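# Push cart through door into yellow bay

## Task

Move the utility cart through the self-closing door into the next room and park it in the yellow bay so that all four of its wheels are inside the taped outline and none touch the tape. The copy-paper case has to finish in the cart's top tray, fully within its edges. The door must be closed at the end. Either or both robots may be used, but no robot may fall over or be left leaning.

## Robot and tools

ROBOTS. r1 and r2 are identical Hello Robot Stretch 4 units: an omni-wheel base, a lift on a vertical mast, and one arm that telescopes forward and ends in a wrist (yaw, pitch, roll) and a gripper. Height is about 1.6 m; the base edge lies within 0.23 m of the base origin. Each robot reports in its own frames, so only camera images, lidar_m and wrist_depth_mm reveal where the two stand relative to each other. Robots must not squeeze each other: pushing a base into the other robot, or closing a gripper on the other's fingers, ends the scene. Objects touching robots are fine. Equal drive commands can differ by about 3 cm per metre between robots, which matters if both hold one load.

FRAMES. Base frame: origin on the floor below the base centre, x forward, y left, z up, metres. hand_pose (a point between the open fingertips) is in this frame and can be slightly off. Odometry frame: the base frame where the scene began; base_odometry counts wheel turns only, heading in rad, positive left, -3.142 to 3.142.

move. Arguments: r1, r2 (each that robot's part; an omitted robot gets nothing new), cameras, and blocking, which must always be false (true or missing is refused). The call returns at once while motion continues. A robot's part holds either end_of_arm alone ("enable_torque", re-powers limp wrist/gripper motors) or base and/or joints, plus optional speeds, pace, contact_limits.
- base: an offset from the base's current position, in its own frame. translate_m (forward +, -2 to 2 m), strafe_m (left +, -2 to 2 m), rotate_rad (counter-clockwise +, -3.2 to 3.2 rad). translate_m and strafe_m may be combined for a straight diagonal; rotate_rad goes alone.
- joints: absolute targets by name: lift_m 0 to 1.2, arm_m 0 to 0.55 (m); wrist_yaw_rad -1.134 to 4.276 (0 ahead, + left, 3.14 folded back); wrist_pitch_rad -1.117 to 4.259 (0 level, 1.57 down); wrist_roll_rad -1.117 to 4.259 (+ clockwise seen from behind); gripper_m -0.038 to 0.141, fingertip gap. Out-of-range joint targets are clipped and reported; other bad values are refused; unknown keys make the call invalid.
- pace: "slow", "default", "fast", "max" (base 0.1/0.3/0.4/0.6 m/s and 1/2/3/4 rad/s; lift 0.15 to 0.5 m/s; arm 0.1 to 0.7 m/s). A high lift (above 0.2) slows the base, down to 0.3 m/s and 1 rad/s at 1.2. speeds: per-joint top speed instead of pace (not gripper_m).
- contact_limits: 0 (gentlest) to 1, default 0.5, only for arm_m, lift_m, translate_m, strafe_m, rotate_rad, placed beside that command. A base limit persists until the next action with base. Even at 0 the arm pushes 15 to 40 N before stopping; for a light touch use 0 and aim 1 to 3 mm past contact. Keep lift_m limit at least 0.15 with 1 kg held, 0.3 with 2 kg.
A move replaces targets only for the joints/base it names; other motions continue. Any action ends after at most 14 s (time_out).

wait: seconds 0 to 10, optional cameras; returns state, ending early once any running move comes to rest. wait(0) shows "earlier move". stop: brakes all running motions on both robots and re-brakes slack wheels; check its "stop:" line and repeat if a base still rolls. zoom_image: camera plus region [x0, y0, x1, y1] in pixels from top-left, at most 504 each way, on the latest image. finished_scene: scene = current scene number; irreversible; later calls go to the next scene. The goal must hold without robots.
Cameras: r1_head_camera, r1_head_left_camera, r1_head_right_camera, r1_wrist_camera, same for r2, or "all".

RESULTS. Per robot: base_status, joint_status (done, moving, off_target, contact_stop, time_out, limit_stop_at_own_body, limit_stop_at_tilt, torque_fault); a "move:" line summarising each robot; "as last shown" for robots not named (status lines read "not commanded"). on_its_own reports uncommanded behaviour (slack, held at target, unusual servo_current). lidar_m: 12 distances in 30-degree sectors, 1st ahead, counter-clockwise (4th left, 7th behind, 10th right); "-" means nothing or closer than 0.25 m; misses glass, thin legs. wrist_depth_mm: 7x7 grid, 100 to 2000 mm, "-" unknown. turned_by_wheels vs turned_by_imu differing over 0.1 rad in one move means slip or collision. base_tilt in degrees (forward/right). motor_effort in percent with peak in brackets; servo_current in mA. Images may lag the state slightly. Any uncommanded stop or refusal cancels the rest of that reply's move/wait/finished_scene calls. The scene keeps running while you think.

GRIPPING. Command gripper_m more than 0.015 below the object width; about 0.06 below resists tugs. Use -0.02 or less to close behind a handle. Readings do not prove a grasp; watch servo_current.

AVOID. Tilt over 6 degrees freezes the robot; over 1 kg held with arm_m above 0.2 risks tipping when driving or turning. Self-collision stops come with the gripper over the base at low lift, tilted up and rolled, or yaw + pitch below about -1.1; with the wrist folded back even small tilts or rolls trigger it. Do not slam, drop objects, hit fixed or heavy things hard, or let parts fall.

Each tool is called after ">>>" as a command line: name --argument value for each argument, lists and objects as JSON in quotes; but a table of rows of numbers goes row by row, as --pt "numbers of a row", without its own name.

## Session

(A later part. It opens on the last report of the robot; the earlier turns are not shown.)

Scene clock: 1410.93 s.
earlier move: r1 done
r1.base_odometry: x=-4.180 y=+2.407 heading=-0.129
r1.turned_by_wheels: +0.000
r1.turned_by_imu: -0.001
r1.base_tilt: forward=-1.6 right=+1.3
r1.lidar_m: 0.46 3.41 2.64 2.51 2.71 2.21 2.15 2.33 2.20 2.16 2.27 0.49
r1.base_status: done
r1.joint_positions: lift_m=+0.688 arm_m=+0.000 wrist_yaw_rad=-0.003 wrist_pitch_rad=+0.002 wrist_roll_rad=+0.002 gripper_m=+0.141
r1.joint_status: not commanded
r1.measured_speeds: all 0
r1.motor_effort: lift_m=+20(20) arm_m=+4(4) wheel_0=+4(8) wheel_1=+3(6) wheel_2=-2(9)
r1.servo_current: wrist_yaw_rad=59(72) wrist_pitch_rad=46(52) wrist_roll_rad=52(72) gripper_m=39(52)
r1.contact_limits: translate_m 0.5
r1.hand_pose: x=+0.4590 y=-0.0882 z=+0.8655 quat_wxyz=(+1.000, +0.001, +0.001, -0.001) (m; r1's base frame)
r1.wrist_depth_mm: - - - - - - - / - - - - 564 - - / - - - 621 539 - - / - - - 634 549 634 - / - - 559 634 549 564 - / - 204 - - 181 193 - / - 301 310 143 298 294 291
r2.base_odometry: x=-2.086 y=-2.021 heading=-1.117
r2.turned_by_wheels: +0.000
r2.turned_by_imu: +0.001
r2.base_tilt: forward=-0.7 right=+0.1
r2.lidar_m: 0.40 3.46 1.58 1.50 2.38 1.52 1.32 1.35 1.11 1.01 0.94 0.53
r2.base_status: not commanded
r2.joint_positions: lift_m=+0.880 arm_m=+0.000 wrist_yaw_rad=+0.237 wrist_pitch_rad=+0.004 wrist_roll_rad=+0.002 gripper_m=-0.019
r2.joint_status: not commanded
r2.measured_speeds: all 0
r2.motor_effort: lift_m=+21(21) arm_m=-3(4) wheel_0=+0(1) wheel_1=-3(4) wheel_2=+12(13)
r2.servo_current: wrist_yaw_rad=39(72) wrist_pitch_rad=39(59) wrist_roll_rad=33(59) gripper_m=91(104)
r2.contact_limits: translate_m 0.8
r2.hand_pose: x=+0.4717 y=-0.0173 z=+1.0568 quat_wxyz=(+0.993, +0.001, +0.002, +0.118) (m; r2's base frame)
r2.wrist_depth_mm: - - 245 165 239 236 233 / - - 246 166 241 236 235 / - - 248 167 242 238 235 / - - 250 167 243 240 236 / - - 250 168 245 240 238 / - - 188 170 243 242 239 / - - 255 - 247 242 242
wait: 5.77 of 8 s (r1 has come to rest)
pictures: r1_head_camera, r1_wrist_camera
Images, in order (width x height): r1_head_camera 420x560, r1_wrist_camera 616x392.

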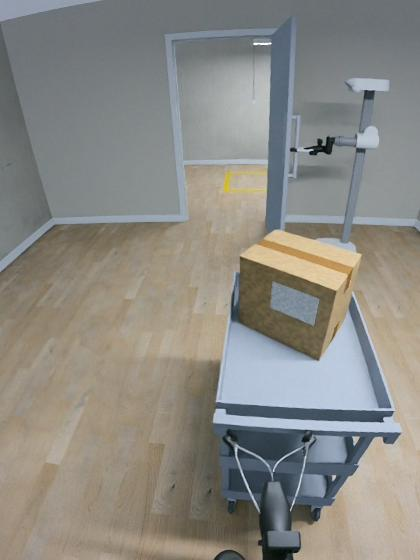

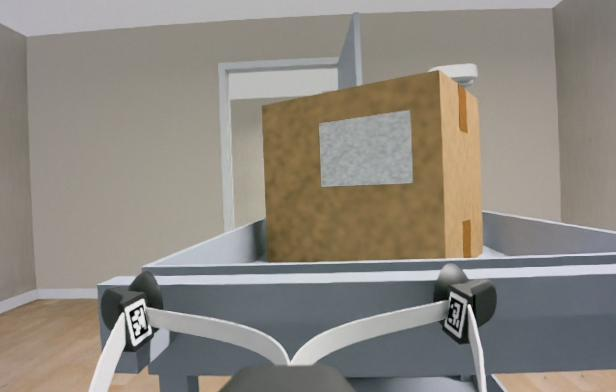

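>>> move --r1 '{"base":{"translate_m":-0.15}}' --blocking false

>>> wait --seconds 4

>>> move --r1 '{"base":{"rotate_rad":0.1},"pace":"slow"}' --blocking false

>>> wait --seconds 4

>>> move --r1 '{"base":{"strafe_m":-0.316}}' --blocking false

>>> wait --seconds 5 --cameras '["r1_head_camera","r1_wrist_camera"]'

Scene clock: 1436.03 s.
move: r1 moving
r1.base_odometry: x=-4.211 y=+2.411 heading=-0.130
r1.turned_by_wheels: +0.000
r1.turned_by_imu: +0.000
r1.base_tilt: forward=-1.6 right=+1.3
r1.lidar_m: 0.50 3.43 2.60 2.52 2.73 2.20 2.12 2.30 2.23 2.16 2.30 0.50
r1.base_status: translate_m moving
r1.joint_positions: lift_m=+0.688 arm_m=+0.000 wrist_yaw_rad=-0.003 wrist_pitch_rad=+0.002 wrist_roll_rad=+0.002 gripper_m=+0.141
r1.joint_status: not commanded
r1.measured_speeds: translate_m=-0.122 strafe_m=+0.001 rotate_rad=-0.001 lift_m=+0.000 arm_m=+0.000 wrist_yaw_rad=+0.000 wrist_pitch_rad=+0.000 wrist_roll_rad=+0.000
r1.motor_effort: lift_m=+20(20) arm_m=+4(4) wheel_0=-6(7) wheel_1=-4(7) wheel_2=+8(9)
r1.servo_current: wrist_yaw_rad=52(59) wrist_pitch_rad=46(46) wrist_roll_rad=52(65) gripper_m=46(46)
r1.hand_pose: x=+0.4590 y=-0.0882 z=+0.8655 quat_wxyz=(+1.000, +0.001, +0.001, -0.001) (m; r1's base frame)
r1.wrist_depth_mm: - - - - - - - / - - - - 603 - - / - - - 654 564 - - / - - - 661 574 699 - / - - 647 661 569 615 - / - 208 - - 187 193 - / - 1921 343 143 325 788 314
r2: as last shown
r2.turned_by_imu: +0.000
r2.base_tilt: forward=-0.6 right=+0.1
r2.lidar_m: 0.39 3.45 1.62 1.53 2.36 1.47 1.32 1.34 1.14 1.02 0.92 0.55
r2.motor_effort: lift_m=+21(21) arm_m=-3(4) wheel_0=+1(1) wheel_1=-3(4) wheel_2=+12(13)
r2.servo_current: wrist_yaw_rad=52(65) wrist_pitch_rad=39(46) wrist_roll_rad=46(59) gripper_m=104(104)
r2.contact_limits: translate_m 0.8
r2.wrist_depth_mm: - - 246 165 238 236 232 / - - 246 167 240 236 234 / - - 247 166 241 237 235 / - - 249 167 243 238 236 / - - 252 169 245 241 238 / - - 188 169 244 243 239 / - - 254 - 247 243 241
pictures: none

Scene clock: 1437.37 s.
earlier move: r1 done
r1.base_odometry: x=-4.329 y=+2.426 heading=-0.130
r1.turned_by_wheels: +0.000
r1.turned_by_imu: +0.000
r1.base_tilt: forward=-1.6 right=+1.3
r1.lidar_m: 0.59 3.41 2.63 2.54 2.66 2.07 2.01 2.18 2.22 2.16 2.28 0.63
r1.base_status: done
r1.joint_positions: lift_m=+0.688 arm_m=+0.000 wrist_yaw_rad=-0.003 wrist_pitch_rad=+0.002 wrist_roll_rad=+0.002 gripper_m=+0.141
r1.joint_status: not commanded
r1.measured_speeds: all 0
r1.motor_effort: lift_m=+20(20) arm_m=+4(4) wheel_0=-2(7) wheel_1=-1(7) wheel_2=-1(10)
r1.servo_current: wrist_yaw_rad=46(65) wrist_pitch_rad=46(52) wrist_roll_rad=46(65) gripper_m=39(46)
r1.hand_pose: x=+0.4590 y=-0.0882 z=+0.8655 quat_wxyz=(+1.000, +0.001, +0.001, -0.001) (m; r1's base frame)
r1.wrist_depth_mm: - - - - - - - / - - - - - - - / - - - 759 699 - - / - - - 768 691 - - / - - 627 - 683 - - / - 209 402 459 191 196 436 / - - 473 143 - 1808 436
r2.base_odometry: x=-2.086 y=-2.021 heading=-1.117
r2.turned_by_wheels: +0.000
r2.turned_by_imu: +0.000
r2.base_tilt: forward=-0.6 right=+0.0
r2.lidar_m: 0.40 3.46 1.63 1.53 2.35 1.53 1.32 1.31 1.13 1.00 0.90 0.51
r2.base_status: not commanded
r2.joint_positions: lift_m=+0.880 arm_m=+0.000 wrist_yaw_rad=+0.237 wrist_pitch_rad=+0.004 wrist_roll_rad=+0.002 gripper_m=-0.019
r2.joint_status: not commanded
r2.measured_speeds: all 0
r2.motor_effort: lift_m=+21(21) arm_m=-3(4) wheel_0=+1(1) wheel_1=-3(4) wheel_2=+12(13)
r2.servo_current: wrist_yaw_rad=59(65) wrist_pitch_rad=46(52) wrist_roll_rad=46(59) gripper_m=91(104)
r2.contact_limits: translate_m 0.8
r2.hand_pose: x=+0.4717 y=-0.0173 z=+1.0568 quat_wxyz=(+0.993, +0.001, +0.002, +0.118) (m; r2's base frame)
r2.wrist_depth_mm: - - 246 165 238 236 233 / - - 248 166 240 237 234 / - - 249 167 241 238 236 / - - 249 167 242 239 237 / - - 253 167 246 241 237 / - - 188 169 244 242 239 / - - 254 - 246 242 241
wait: 1.33 of 4 s (r1 has come to rest)
pictures: none

Scene clock: 1437.87 s.
move: r1 moving
r1.base_odometry: x=-4.329 y=+2.426 heading=-0.038
r1.turned_by_wheels: +0.091
r1.turned_by_imu: +0.092
r1.base_tilt: forward=-1.6 right=+1.2
r1.lidar_m: 0.61 3.21 2.60 2.54 2.47 2.02 2.00 2.23 2.18 2.16 2.38 0.63
r1.base_status: rotate_rad moving
r1.joint_positions: lift_m=+0.688 arm_m=+0.000 wrist_yaw_rad=-0.003 wrist_pitch_rad=+0.002 wrist_roll_rad=+0.002 gripper_m=+0.141
r1.joint_status: not commanded
r1.measured_speeds: translate_m=+0.000 strafe_m=+0.001 rotate_rad=+0.146 lift_m=+0.000 arm_m=+0.000 wrist_yaw_rad=+0.000 wrist_pitch_rad=+0.000 wrist_roll_rad=+0.000
r1.motor_effort: lift_m=+20(20) arm_m=+4(4) wheel_0=-3(6) wheel_1=-1(5) wheel_2=-3(5)
r1.servo_current: wrist_yaw_rad=26(65) wrist_pitch_rad=46(46) wrist_roll_rad=33(65) gripper_m=46(46)
r1.hand_pose: x=+0.4590 y=-0.0882 z=+0.8655 quat_wxyz=(+1.000, +0.001, +0.001, -0.001) (m; r1's base frame)
r1.wrist_depth_mm: - - - - - - - / - - - - - - - / - - - - 699 715 - / - - - - 715 699 - / - - - - - - - / - 208 418 459 191 194 - / - - - 144 - - -
r2: as last shown
r2.base_tilt: forward=-0.6 right=+0.1
r2.lidar_m: 0.41 3.43 1.61 1.54 2.38 1.51 1.32 1.35 1.13 1.03 0.94 0.55
r2.motor_effort: lift_m=+21(21) arm_m=-3(4) wheel_0=+1(1) wheel_1=-4(4) wheel_2=+12(13)
r2.servo_current: wrist_yaw_rad=65(65) wrist_pitch_rad=39(46) wrist_roll_rad=46(52) gripper_m=98(98)
r2.contact_limits: translate_m 0.8
r2.wrist_depth_mm: - - 246 166 239 236 233 / - - 247 166 241 236 234 / - - 249 167 241 237 235 / - - 250 167 243 240 236 / - - 251 168 245 241 237 / - - 189 170 244 242 238 / - - 254 - 247 242 241
pictures: none

Scene clock: 1438.30 s.
earlier move: r1 done
r1.base_odometry: x=-4.329 y=+2.426 heading=-0.030
r1.turned_by_wheels: +0.008
r1.turned_by_imu: +0.008
r1.base_tilt: forward=-1.6 right=+1.3
r1.lidar_m: 0.59 3.17 2.60 2.53 2.47 2.01 2.02 2.25 2.18 2.15 2.40 0.61
r1.base_status: done
r1.joint_positions: lift_m=+0.688 arm_m=+0.000 wrist_yaw_rad=-0.003 wrist_pitch_rad=+0.002 wrist_roll_rad=+0.002 gripper_m=+0.141
r1.joint_status: not commanded
r1.measured_speeds: all 0
r1.motor_effort: lift_m=+20(20) arm_m=+4(4) wheel_0=-3(6) wheel_1=-1(5) wheel_2=-1(5)
r1.servo_current: wrist_yaw_rad=39(65) wrist_pitch_rad=39(46) wrist_roll_rad=52(65) gripper_m=46(52)
r1.hand_pose: x=+0.4590 y=-0.0882 z=+0.8655 quat_wxyz=(+1.000, +0.001, +0.001, -0.001) (m; r1's base frame)
r1.wrist_depth_mm: - - - - - - - / - - - - - - - / - - - - 707 647 - / - - - - 723 661 - / - - - - - - - / - 208 - 455 191 196 402 / - - - 144 - - 1983
r2.base_odometry: x=-2.086 y=-2.021 heading=-1.117
r2.turned_by_wheels: +0.000
r2.turned_by_imu: +0.000
r2.base_tilt: forward=-0.6 right=+0.0
r2.lidar_m: 0.39 3.45 1.62 1.54 2.36 1.48 1.33 1.33 1.16 1.02 0.91 0.54
r2.base_status: not commanded
r2.joint_positions: lift_m=+0.880 arm_m=+0.000 wrist_yaw_rad=+0.237 wrist_pitch_rad=+0.004 wrist_roll_rad=+0.002 gripper_m=-0.019
r2.joint_status: not commanded
r2.measured_speeds: all 0
r2.motor_effort: lift_m=+21(21) arm_m=-3(4) wheel_0=+0(1) wheel_1=-3(4) wheel_2=+12(13)
r2.servo_current: wrist_yaw_rad=65(65) wrist_pitch_rad=46(46) wrist_roll_rad=52(52) gripper_m=91(98)
r2.contact_limits: translate_m 0.8
r2.hand_pose: x=+0.4717 y=-0.0173 z=+1.0568 quat_wxyz=(+0.993, +0.001, +0.002, +0.118) (m; r2's base frame)
r2.wrist_depth_mm: - - 246 166 239 236 232 / - - 247 166 239 236 235 / - - 248 167 241 237 235 / - - 250 167 242 239 236 / - - 251 168 246 240 238 / - - 188 169 243 242 239 / - - 254 - 247 243 240
wait: 0.43 of 4 s (r1 has come to rest)
pictures: none

Scene clock: 1438.80 s.
move: r1 moving
r1.base_odometry: x=-4.330 y=+2.390 heading=-0.030
r1.turned_by_wheels: +0.000
r1.turned_by_imu: +0.000
r1.base_tilt: forward=-1.6 right=+1.3
r1.lidar_m: 0.60 3.20 2.64 2.56 2.50 2.04 2.01 2.26 2.12 2.12 2.36 0.60
r1.base_status: strafe_m moving
r1.joint_positions: lift_m=+0.688 arm_m=+0.000 wrist_yaw_rad=-0.003 wrist_pitch_rad=+0.002 wrist_roll_rad=+0.002 gripper_m=+0.141
r1.joint_status: not commanded
r1.measured_speeds: translate_m=+0.000 strafe_m=-0.141 rotate_rad=+0.000 lift_m=+0.000 arm_m=+0.000 wrist_yaw_rad=+0.000 wrist_pitch_rad=+0.000 wrist_roll_rad=+0.000
r1.motor_effort: lift_m=+20(20) arm_m=+4(4) wheel_0=+9(10) wheel_1=-9(11) wheel_2=-1(1)
r1.servo_current: wrist_yaw_rad=52(65) wrist_pitch_rad=39(46) wrist_roll_rad=52(65) gripper_m=46(46)
r1.hand_pose: x=+0.4590 y=-0.0882 z=+0.8655 quat_wxyz=(+1.000, +0.001, +0.001, -0.001) (m; r1's base frame)
r1.wrist_depth_mm: - - - - - - - / - - - - - - - / - - - - 683 676 - / - - - - 699 668 - / - - - - - 640 - / - 209 404 449 191 195 397 / - - - 144 - - 1983
r2: as last shown
r2.base_tilt: forward=-0.6 right=+0.1
r2.lidar_m: 0.39 3.44 1.62 1.51 2.37 1.51 1.32 1.33 1.14 1.00 0.89 0.54
r2.servo_current: wrist_yaw_rad=46(65) wrist_pitch_rad=39(46) wrist_roll_rad=52(59) gripper_m=98(98)
r2.contact_limits: translate_m 0.8
r2.wrist_depth_mm: - - 245 166 238 236 232 / - - 246 166 239 236 234 / - - 249 167 242 237 236 / - - 249 167 243 240 236 / - - 252 168 245 241 238 / - - 189 169 243 242 240 / - - 255 - 247 243 241
pictures: none

Scene clock: 1440.70 s.
earlier move: r1 done
r1.base_odometry: x=-4.338 y=+2.110 heading=-0.030
r1.turned_by_wheels: +0.000
r1.turned_by_imu: -0.001
r1.base_tilt: forward=-1.6 right=+1.3
r1.lidar_m: 0.52 0.61 2.92 2.86 2.55 2.08 2.07 2.28 1.87 1.84 2.04 0.58
r1.base_status: done
r1.joint_positions: lift_m=+0.688 arm_m=+0.000 wrist_yaw_rad=-0.003 wrist_pitch_rad=+0.002 wrist_roll_rad=+0.002 gripper_m=+0.141
r1.joint_status: not commanded
r1.measured_speeds: all 0
r1.motor_effort: lift_m=+20(20) arm_m=+4(4) wheel_0=+1(12) wheel_1=+0(11) wheel_2=+1(2)
r1.servo_current: wrist_yaw_rad=39(78) wrist_pitch_rad=46(52) wrist_roll_rad=52(78) gripper_m=39(52)
r1.hand_pose: x=+0.4590 y=-0.0882 z=+0.8655 quat_wxyz=(+1.000, +0.001, +0.001, -0.001) (m; r1's base frame)
r1.wrist_depth_mm: - - - - - - - / - - - - - - - / - - 723 647 - - - / - - 732 647 - - - / - - 732 640 - - - / 452 195 176 384 192 196 - / 1983 - 1060 136 1983 1808 1921
r2.base_odometry: x=-2.086 y=-2.021 heading=-1.117
r2.turned_by_wheels: +0.000
r2.turned_by_imu: +0.000
r2.base_tilt: forward=-0.6 right=+0.0
r2.lidar_m: 0.40 3.43 1.63 1.53 2.34 1.49 1.33 1.34 1.16 1.02 0.93 0.52
r2.base_status: not commanded
r2.joint_positions: lift_m=+0.880 arm_m=+0.000 wrist_yaw_rad=+0.237 wrist_pitch_rad=+0.004 wrist_roll_rad=+0.002 gripper_m=-0.019
r2.joint_status: not commanded
r2.measured_speeds: all 0
r2.motor_effort: lift_m=+21(21) arm_m=-3(4) wheel_0=+1(1) wheel_1=-3(4) wheel_2=+12(13)
r2.servo_current: wrist_yaw_rad=52(72) wrist_pitch_rad=39(52) wrist_roll_rad=46(59) gripper_m=98(98)
r2.contact_limits: translate_m 0.8
r2.hand_pose: x=+0.4717 y=-0.0173 z=+1.0568 quat_wxyz=(+0.993, +0.001, +0.002, +0.118) (m; r2's base frame)
r2.wrist_depth_mm: - - 246 165 239 236 233 / - - 247 166 241 237 235 / - - 248 167 241 238 236 / - - 250 167 242 239 237 / - - 252 168 243 241 238 / - - 189 169 244 242 240 / - - 255 - 247 243 241
wait: 1.90 of 5 s (r1 has come to rest)
pictures: r1_head_camera, r1_wrist_camera
Images, in order (width x height): r1_head_camera 420x560, r1_wrist_camera 616x392.

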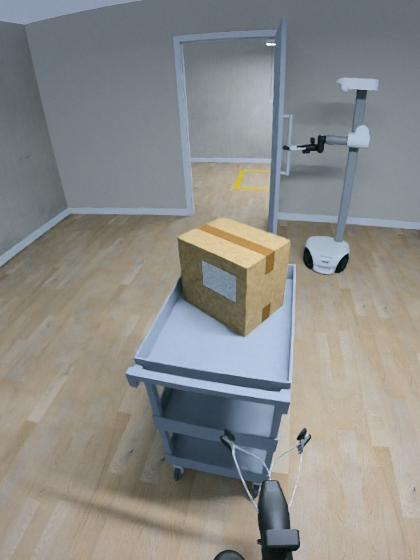

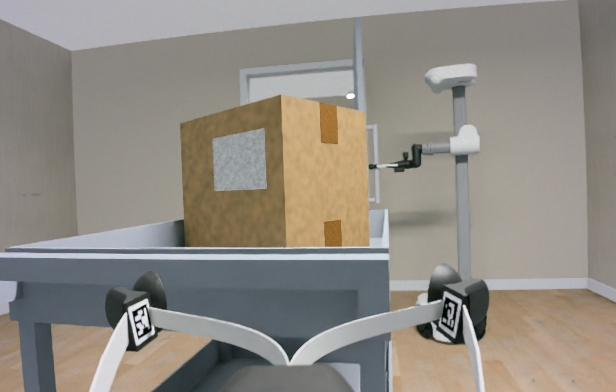

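>>> move --r1 '{"base":{"strafe_m":0.04}}' --blocking false

>>> wait --seconds 3

>>> move --r1 '{"base":{"translate_m":0.38},"pace":"slow","contact_limits":{"translate_m":0.5}}' --blocking false

>>> wait --seconds 8 --cameras '["r1_head_camera","r1_wrist_camera"]'

Scene clock: 1449.67 s.
move: r1 moving
r1.base_odometry: x=-4.337 y=+2.142 heading=-0.030
r1.turned_by_wheels: +0.000
r1.turned_by_imu: +0.000
r1.base_tilt: forward=-1.6 right=+1.2
r1.lidar_m: 0.54 0.63 2.87 2.82 2.54 2.08 2.05 2.31 1.89 1.86 2.06 0.54
r1.base_status: strafe_m moving
r1.joint_positions: lift_m=+0.688 arm_m=+0.000 wrist_yaw_rad=-0.003 wrist_pitch_rad=+0.002 wrist_roll_rad=+0.002 gripper_m=+0.141
r1.joint_status: not commanded
r1.measured_speeds: translate_m=+0.000 strafe_m=+0.074 rotate_rad=-0.003 lift_m=+0.000 arm_m=+0.000 wrist_yaw_rad=+0.000 wrist_pitch_rad=+0.000 wrist_roll_rad=+0.000
r1.motor_effort: lift_m=+20(20) arm_m=+4(4) wheel_0=-2(10) wheel_1=+1(10) wheel_2=+0(1)
r1.servo_current: wrist_yaw_rad=39(72) wrist_pitch_rad=39(52) wrist_roll_rad=39(59) gripper_m=39(46)
r1.hand_pose: x=+0.4590 y=-0.0882 z=+0.8655 quat_wxyz=(+1.000, +0.001, +0.001, -0.001) (m; r1's base frame)
r1.wrist_depth_mm: - - - - - - - / - - - - - - - / - - 750 647 - - - / - - 759 654 - - - / - - 741 654 759 - - / 452 195 180 392 187 196 - / 480 - 976 136 382 1808 1983
r2: as last shown
r2.base_tilt: forward=-0.7 right=+0.1
r2.lidar_m: 0.39 3.46 1.62 1.54 2.36 1.49 1.33 1.34 1.13 1.01 0.90 0.54
r2.motor_effort: lift_m=+21(21) arm_m=-3(4) wheel_0=+0(1) wheel_1=-3(4) wheel_2=+12(13)
r2.servo_current: wrist_yaw_rad=52(59) wrist_pitch_rad=39(46) wrist_roll_rad=39(59) gripper_m=91(104)
r2.contact_limits: translate_m 0.8
r2.wrist_depth_mm: - - 245 166 238 236 234 / - - 247 167 240 237 235 / - - 249 166 241 237 236 / - - 250 167 242 239 236 / - - 251 167 244 241 237 / - - 189 170 244 242 239 / - - 255 - 248 242 241
pictures: none

Scene clock: 1450.20 s.
earlier move: r1 done
r1.base_odometry: x=-4.337 y=+2.150 heading=-0.030
r1.turned_by_wheels: +0.000
r1.turned_by_imu: +0.000
r1.base_tilt: forward=-1.6 right=+1.3
r1.lidar_m: 0.55 0.63 2.87 2.80 2.50 2.06 2.04 2.27 1.92 1.89 2.09 0.55
r1.base_status: done
r1.joint_positions: lift_m=+0.688 arm_m=+0.000 wrist_yaw_rad=-0.003 wrist_pitch_rad=+0.002 wrist_roll_rad=+0.002 gripper_m=+0.141
r1.joint_status: not commanded
r1.measured_speeds: all 0
r1.motor_effort: lift_m=+20(20) arm_m=+4(4) wheel_0=+0(10) wheel_1=+0(10) wheel_2=+0(1)
r1.servo_current: wrist_yaw_rad=59(72) wrist_pitch_rad=39(52) wrist_roll_rad=46(59) gripper_m=39(46)
r1.hand_pose: x=+0.4590 y=-0.0882 z=+0.8655 quat_wxyz=(+1.000, +0.001, +0.001, -0.001) (m; r1's base frame)
r1.wrist_depth_mm: - - - - - - - / - - - - - - - / - - 768 640 - - - / - - 798 640 750 - - / - 647 - 647 691 - - / 459 195 179 394 187 196 - / - 1983 1921 136 - 1863 1921
r2.base_odometry: x=-2.086 y=-2.021 heading=-1.117
r2.turned_by_wheels: +0.000
r2.turned_by_imu: +0.000
r2.base_tilt: forward=-0.6 right=+0.1
r2.lidar_m: 0.41 3.44 1.62 1.50 2.35 1.50 1.32 1.33 1.12 1.02 0.90 0.53
r2.base_status: not commanded
r2.joint_positions: lift_m=+0.880 arm_m=+0.000 wrist_yaw_rad=+0.237 wrist_pitch_rad=+0.004 wrist_roll_rad=+0.002 gripper_m=-0.019
r2.joint_status: not commanded
r2.measured_speeds: all 0
r2.motor_effort: lift_m=+21(21) arm_m=-3(4) wheel_0=+0(1) wheel_1=-4(4) wheel_2=+12(13)
r2.servo_current: wrist_yaw_rad=59(59) wrist_pitch_rad=39(46) wrist_roll_rad=52(59) gripper_m=98(104)
r2.contact_limits: translate_m 0.8
r2.hand_pose: x=+0.4717 y=-0.0173 z=+1.0568 quat_wxyz=(+0.993, +0.001, +0.002, +0.118) (m; r2's base frame)
r2.wrist_depth_mm: - - 245 165 238 236 233 / - - 247 166 240 237 234 / - - 248 166 241 238 235 / - - 250 167 243 239 237 / - - 251 168 244 241 237 / - - 188 169 244 243 239 / - - 254 - 247 243 241
wait: 0.53 of 3 s (r1 has come to rest)
pictures: none

Scene clock: 1450.70 s.
move: r1 moving
r1.base_odometry: x=-4.325 y=+2.150 heading=-0.030
r1.turned_by_wheels: +0.000
r1.turned_by_imu: +0.000
r1.base_tilt: forward=-1.6 right=+1.3
r1.lidar_m: 0.54 0.62 2.86 2.79 2.57 2.08 2.06 2.33 1.90 1.88 2.07 0.55
r1.base_status: translate_m moving
r1.joint_positions: lift_m=+0.688 arm_m=+0.000 wrist_yaw_rad=-0.003 wrist_pitch_rad=+0.002 wrist_roll_rad=+0.002 gripper_m=+0.141
r1.joint_status: not commanded
r1.measured_speeds: translate_m=+0.049 strafe_m=+0.000 rotate_rad=+0.002 lift_m=+0.000 arm_m=+0.000 wrist_yaw_rad=+0.000 wrist_pitch_rad=+0.000 wrist_roll_rad=+0.000
r1.motor_effort: lift_m=+20(20) arm_m=+4(4) wheel_0=+5(8) wheel_1=+4(6) wheel_2=-6(6)
r1.servo_current: wrist_yaw_rad=46(59) wrist_pitch_rad=46(46) wrist_roll_rad=46(59) gripper_m=46(46)
r1.contact_limits: translate_m 0.5
r1.hand_pose: x=+0.4590 y=-0.0882 z=+0.8655 quat_wxyz=(+1.000, +0.001, +0.001, -0.001) (m; r1's base frame)
r1.wrist_depth_mm: - - - - - - - / - - - - - - - / - - 768 634 741 - - / - - 778 634 741 - - / - 640 - 640 699 - - / 442 195 175 384 187 196 - / 1983 1983 1808 136 368 1808 1921
r2: as last shown
r2.base_tilt: forward=-0.7 right=+0.1
r2.lidar_m: 0.39 3.44 1.61 1.55 2.36 1.49 1.33 1.36 1.13 1.00 0.92 0.52
r2.motor_effort: lift_m=+21(21) arm_m=-3(4) wheel_0=+1(1) wheel_1=-4(4) wheel_2=+13(13)
r2.servo_current: wrist_yaw_rad=59(65) wrist_pitch_rad=33(46) wrist_roll_rad=46(52) gripper_m=91(98)
r2.contact_limits: translate_m 0.8
r2.wrist_depth_mm: - - 246 166 238 235 233 / - - 247 167 239 236 234 / - - 248 166 242 238 235 / - - 250 167 243 238 236 / - - 251 167 244 241 238 / - - 188 169 244 243 239 / - - 254 - 248 241 241
pictures: none

Scene clock: 1455.30 s.
earlier move: r1 done
r1.base_odometry: x=-3.957 y=+2.139 heading=-0.030
r1.turned_by_wheels: +0.000
r1.turned_by_imu: -0.001
r1.base_tilt: forward=-1.6 right=+1.3
r1.lidar_m: 0.45 3.44 2.79 2.76 3.02 2.44 2.44 2.39 1.96 1.95 2.15 0.50
r1.base_status: done
r1.joint_positions: lift_m=+0.688 arm_m=+0.000 wrist_yaw_rad=-0.003 wrist_pitch_rad=+0.002 wrist_roll_rad=+0.002 gripper_m=+0.141
r1.joint_status: not commanded
r1.measured_speeds: all 0
r1.motor_effort: lift_m=+20(20) arm_m=+4(4) wheel_0=+2(8) wheel_1=+3(8) wheel_2=-2(10)
r1.servo_current: wrist_yaw_rad=65(72) wrist_pitch_rad=46(52) wrist_roll_rad=39(72) gripper_m=33(52)
r1.contact_limits: translate_m 0.5
r1.hand_pose: x=+0.4590 y=-0.0882 z=+0.8655 quat_wxyz=(+1.000, +0.001, +0.001, -0.001) (m; r1's base frame)
r1.wrist_depth_mm: - - - - - - - / - - - - - - - / - - 661 564 574 - - / - - 661 569 574 - - / - 554 640 569 530 - - / - 193 - - - 191 - / 279 298 300 140 297 296 293
r2.base_odometry: x=-2.086 y=-2.021 heading=-1.117
r2.turned_by_wheels: +0.000
r2.turned_by_imu: +0.001
r2.base_tilt: forward=-0.6 right=+0.1
r2.lidar_m: 0.41 3.46 1.27 1.22 2.35 1.49 1.32 1.35 1.14 1.00 0.92 0.55
r2.base_status: not commanded
r2.joint_positions: lift_m=+0.880 arm_m=+0.000 wrist_yaw_rad=+0.237 wrist_pitch_rad=+0.004 wrist_roll_rad=+0.002 gripper_m=-0.019
r2.joint_status: not commanded
r2.measured_speeds: all 0
r2.motor_effort: lift_m=+21(21) arm_m=-3(4) wheel_0=+0(1) wheel_1=-3(4) wheel_2=+12(13)
r2.servo_current: wrist_yaw_rad=59(72) wrist_pitch_rad=39(52) wrist_roll_rad=52(59) gripper_m=91(98)
r2.contact_limits: translate_m 0.8
r2.hand_pose: x=+0.4717 y=-0.0173 z=+1.0568 quat_wxyz=(+0.993, +0.001, +0.002, +0.118) (m; r2's base frame)
r2.wrist_depth_mm: - - 245 166 240 236 233 / - - 246 166 239 236 234 / - - 248 167 241 238 236 / - - 249 167 242 240 236 / - - 252 168 244 241 237 / - - 187 170 243 241 239 / - - 255 - 247 242 240
wait: 4.60 of 8 s (r1 has come to rest)
pictures: r1_head_camera, r1_wrist_camera
Images, in order (width x height): r1_head_camera 420x560, r1_wrist_camera 616x392.

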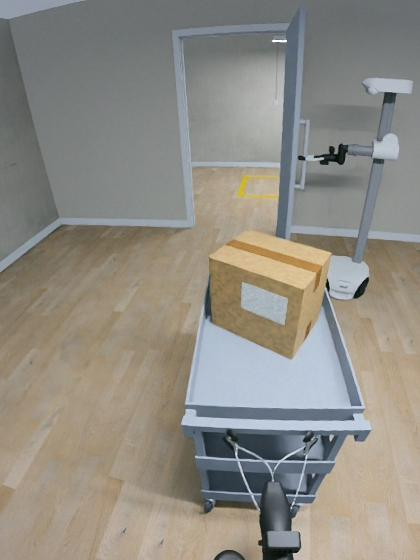

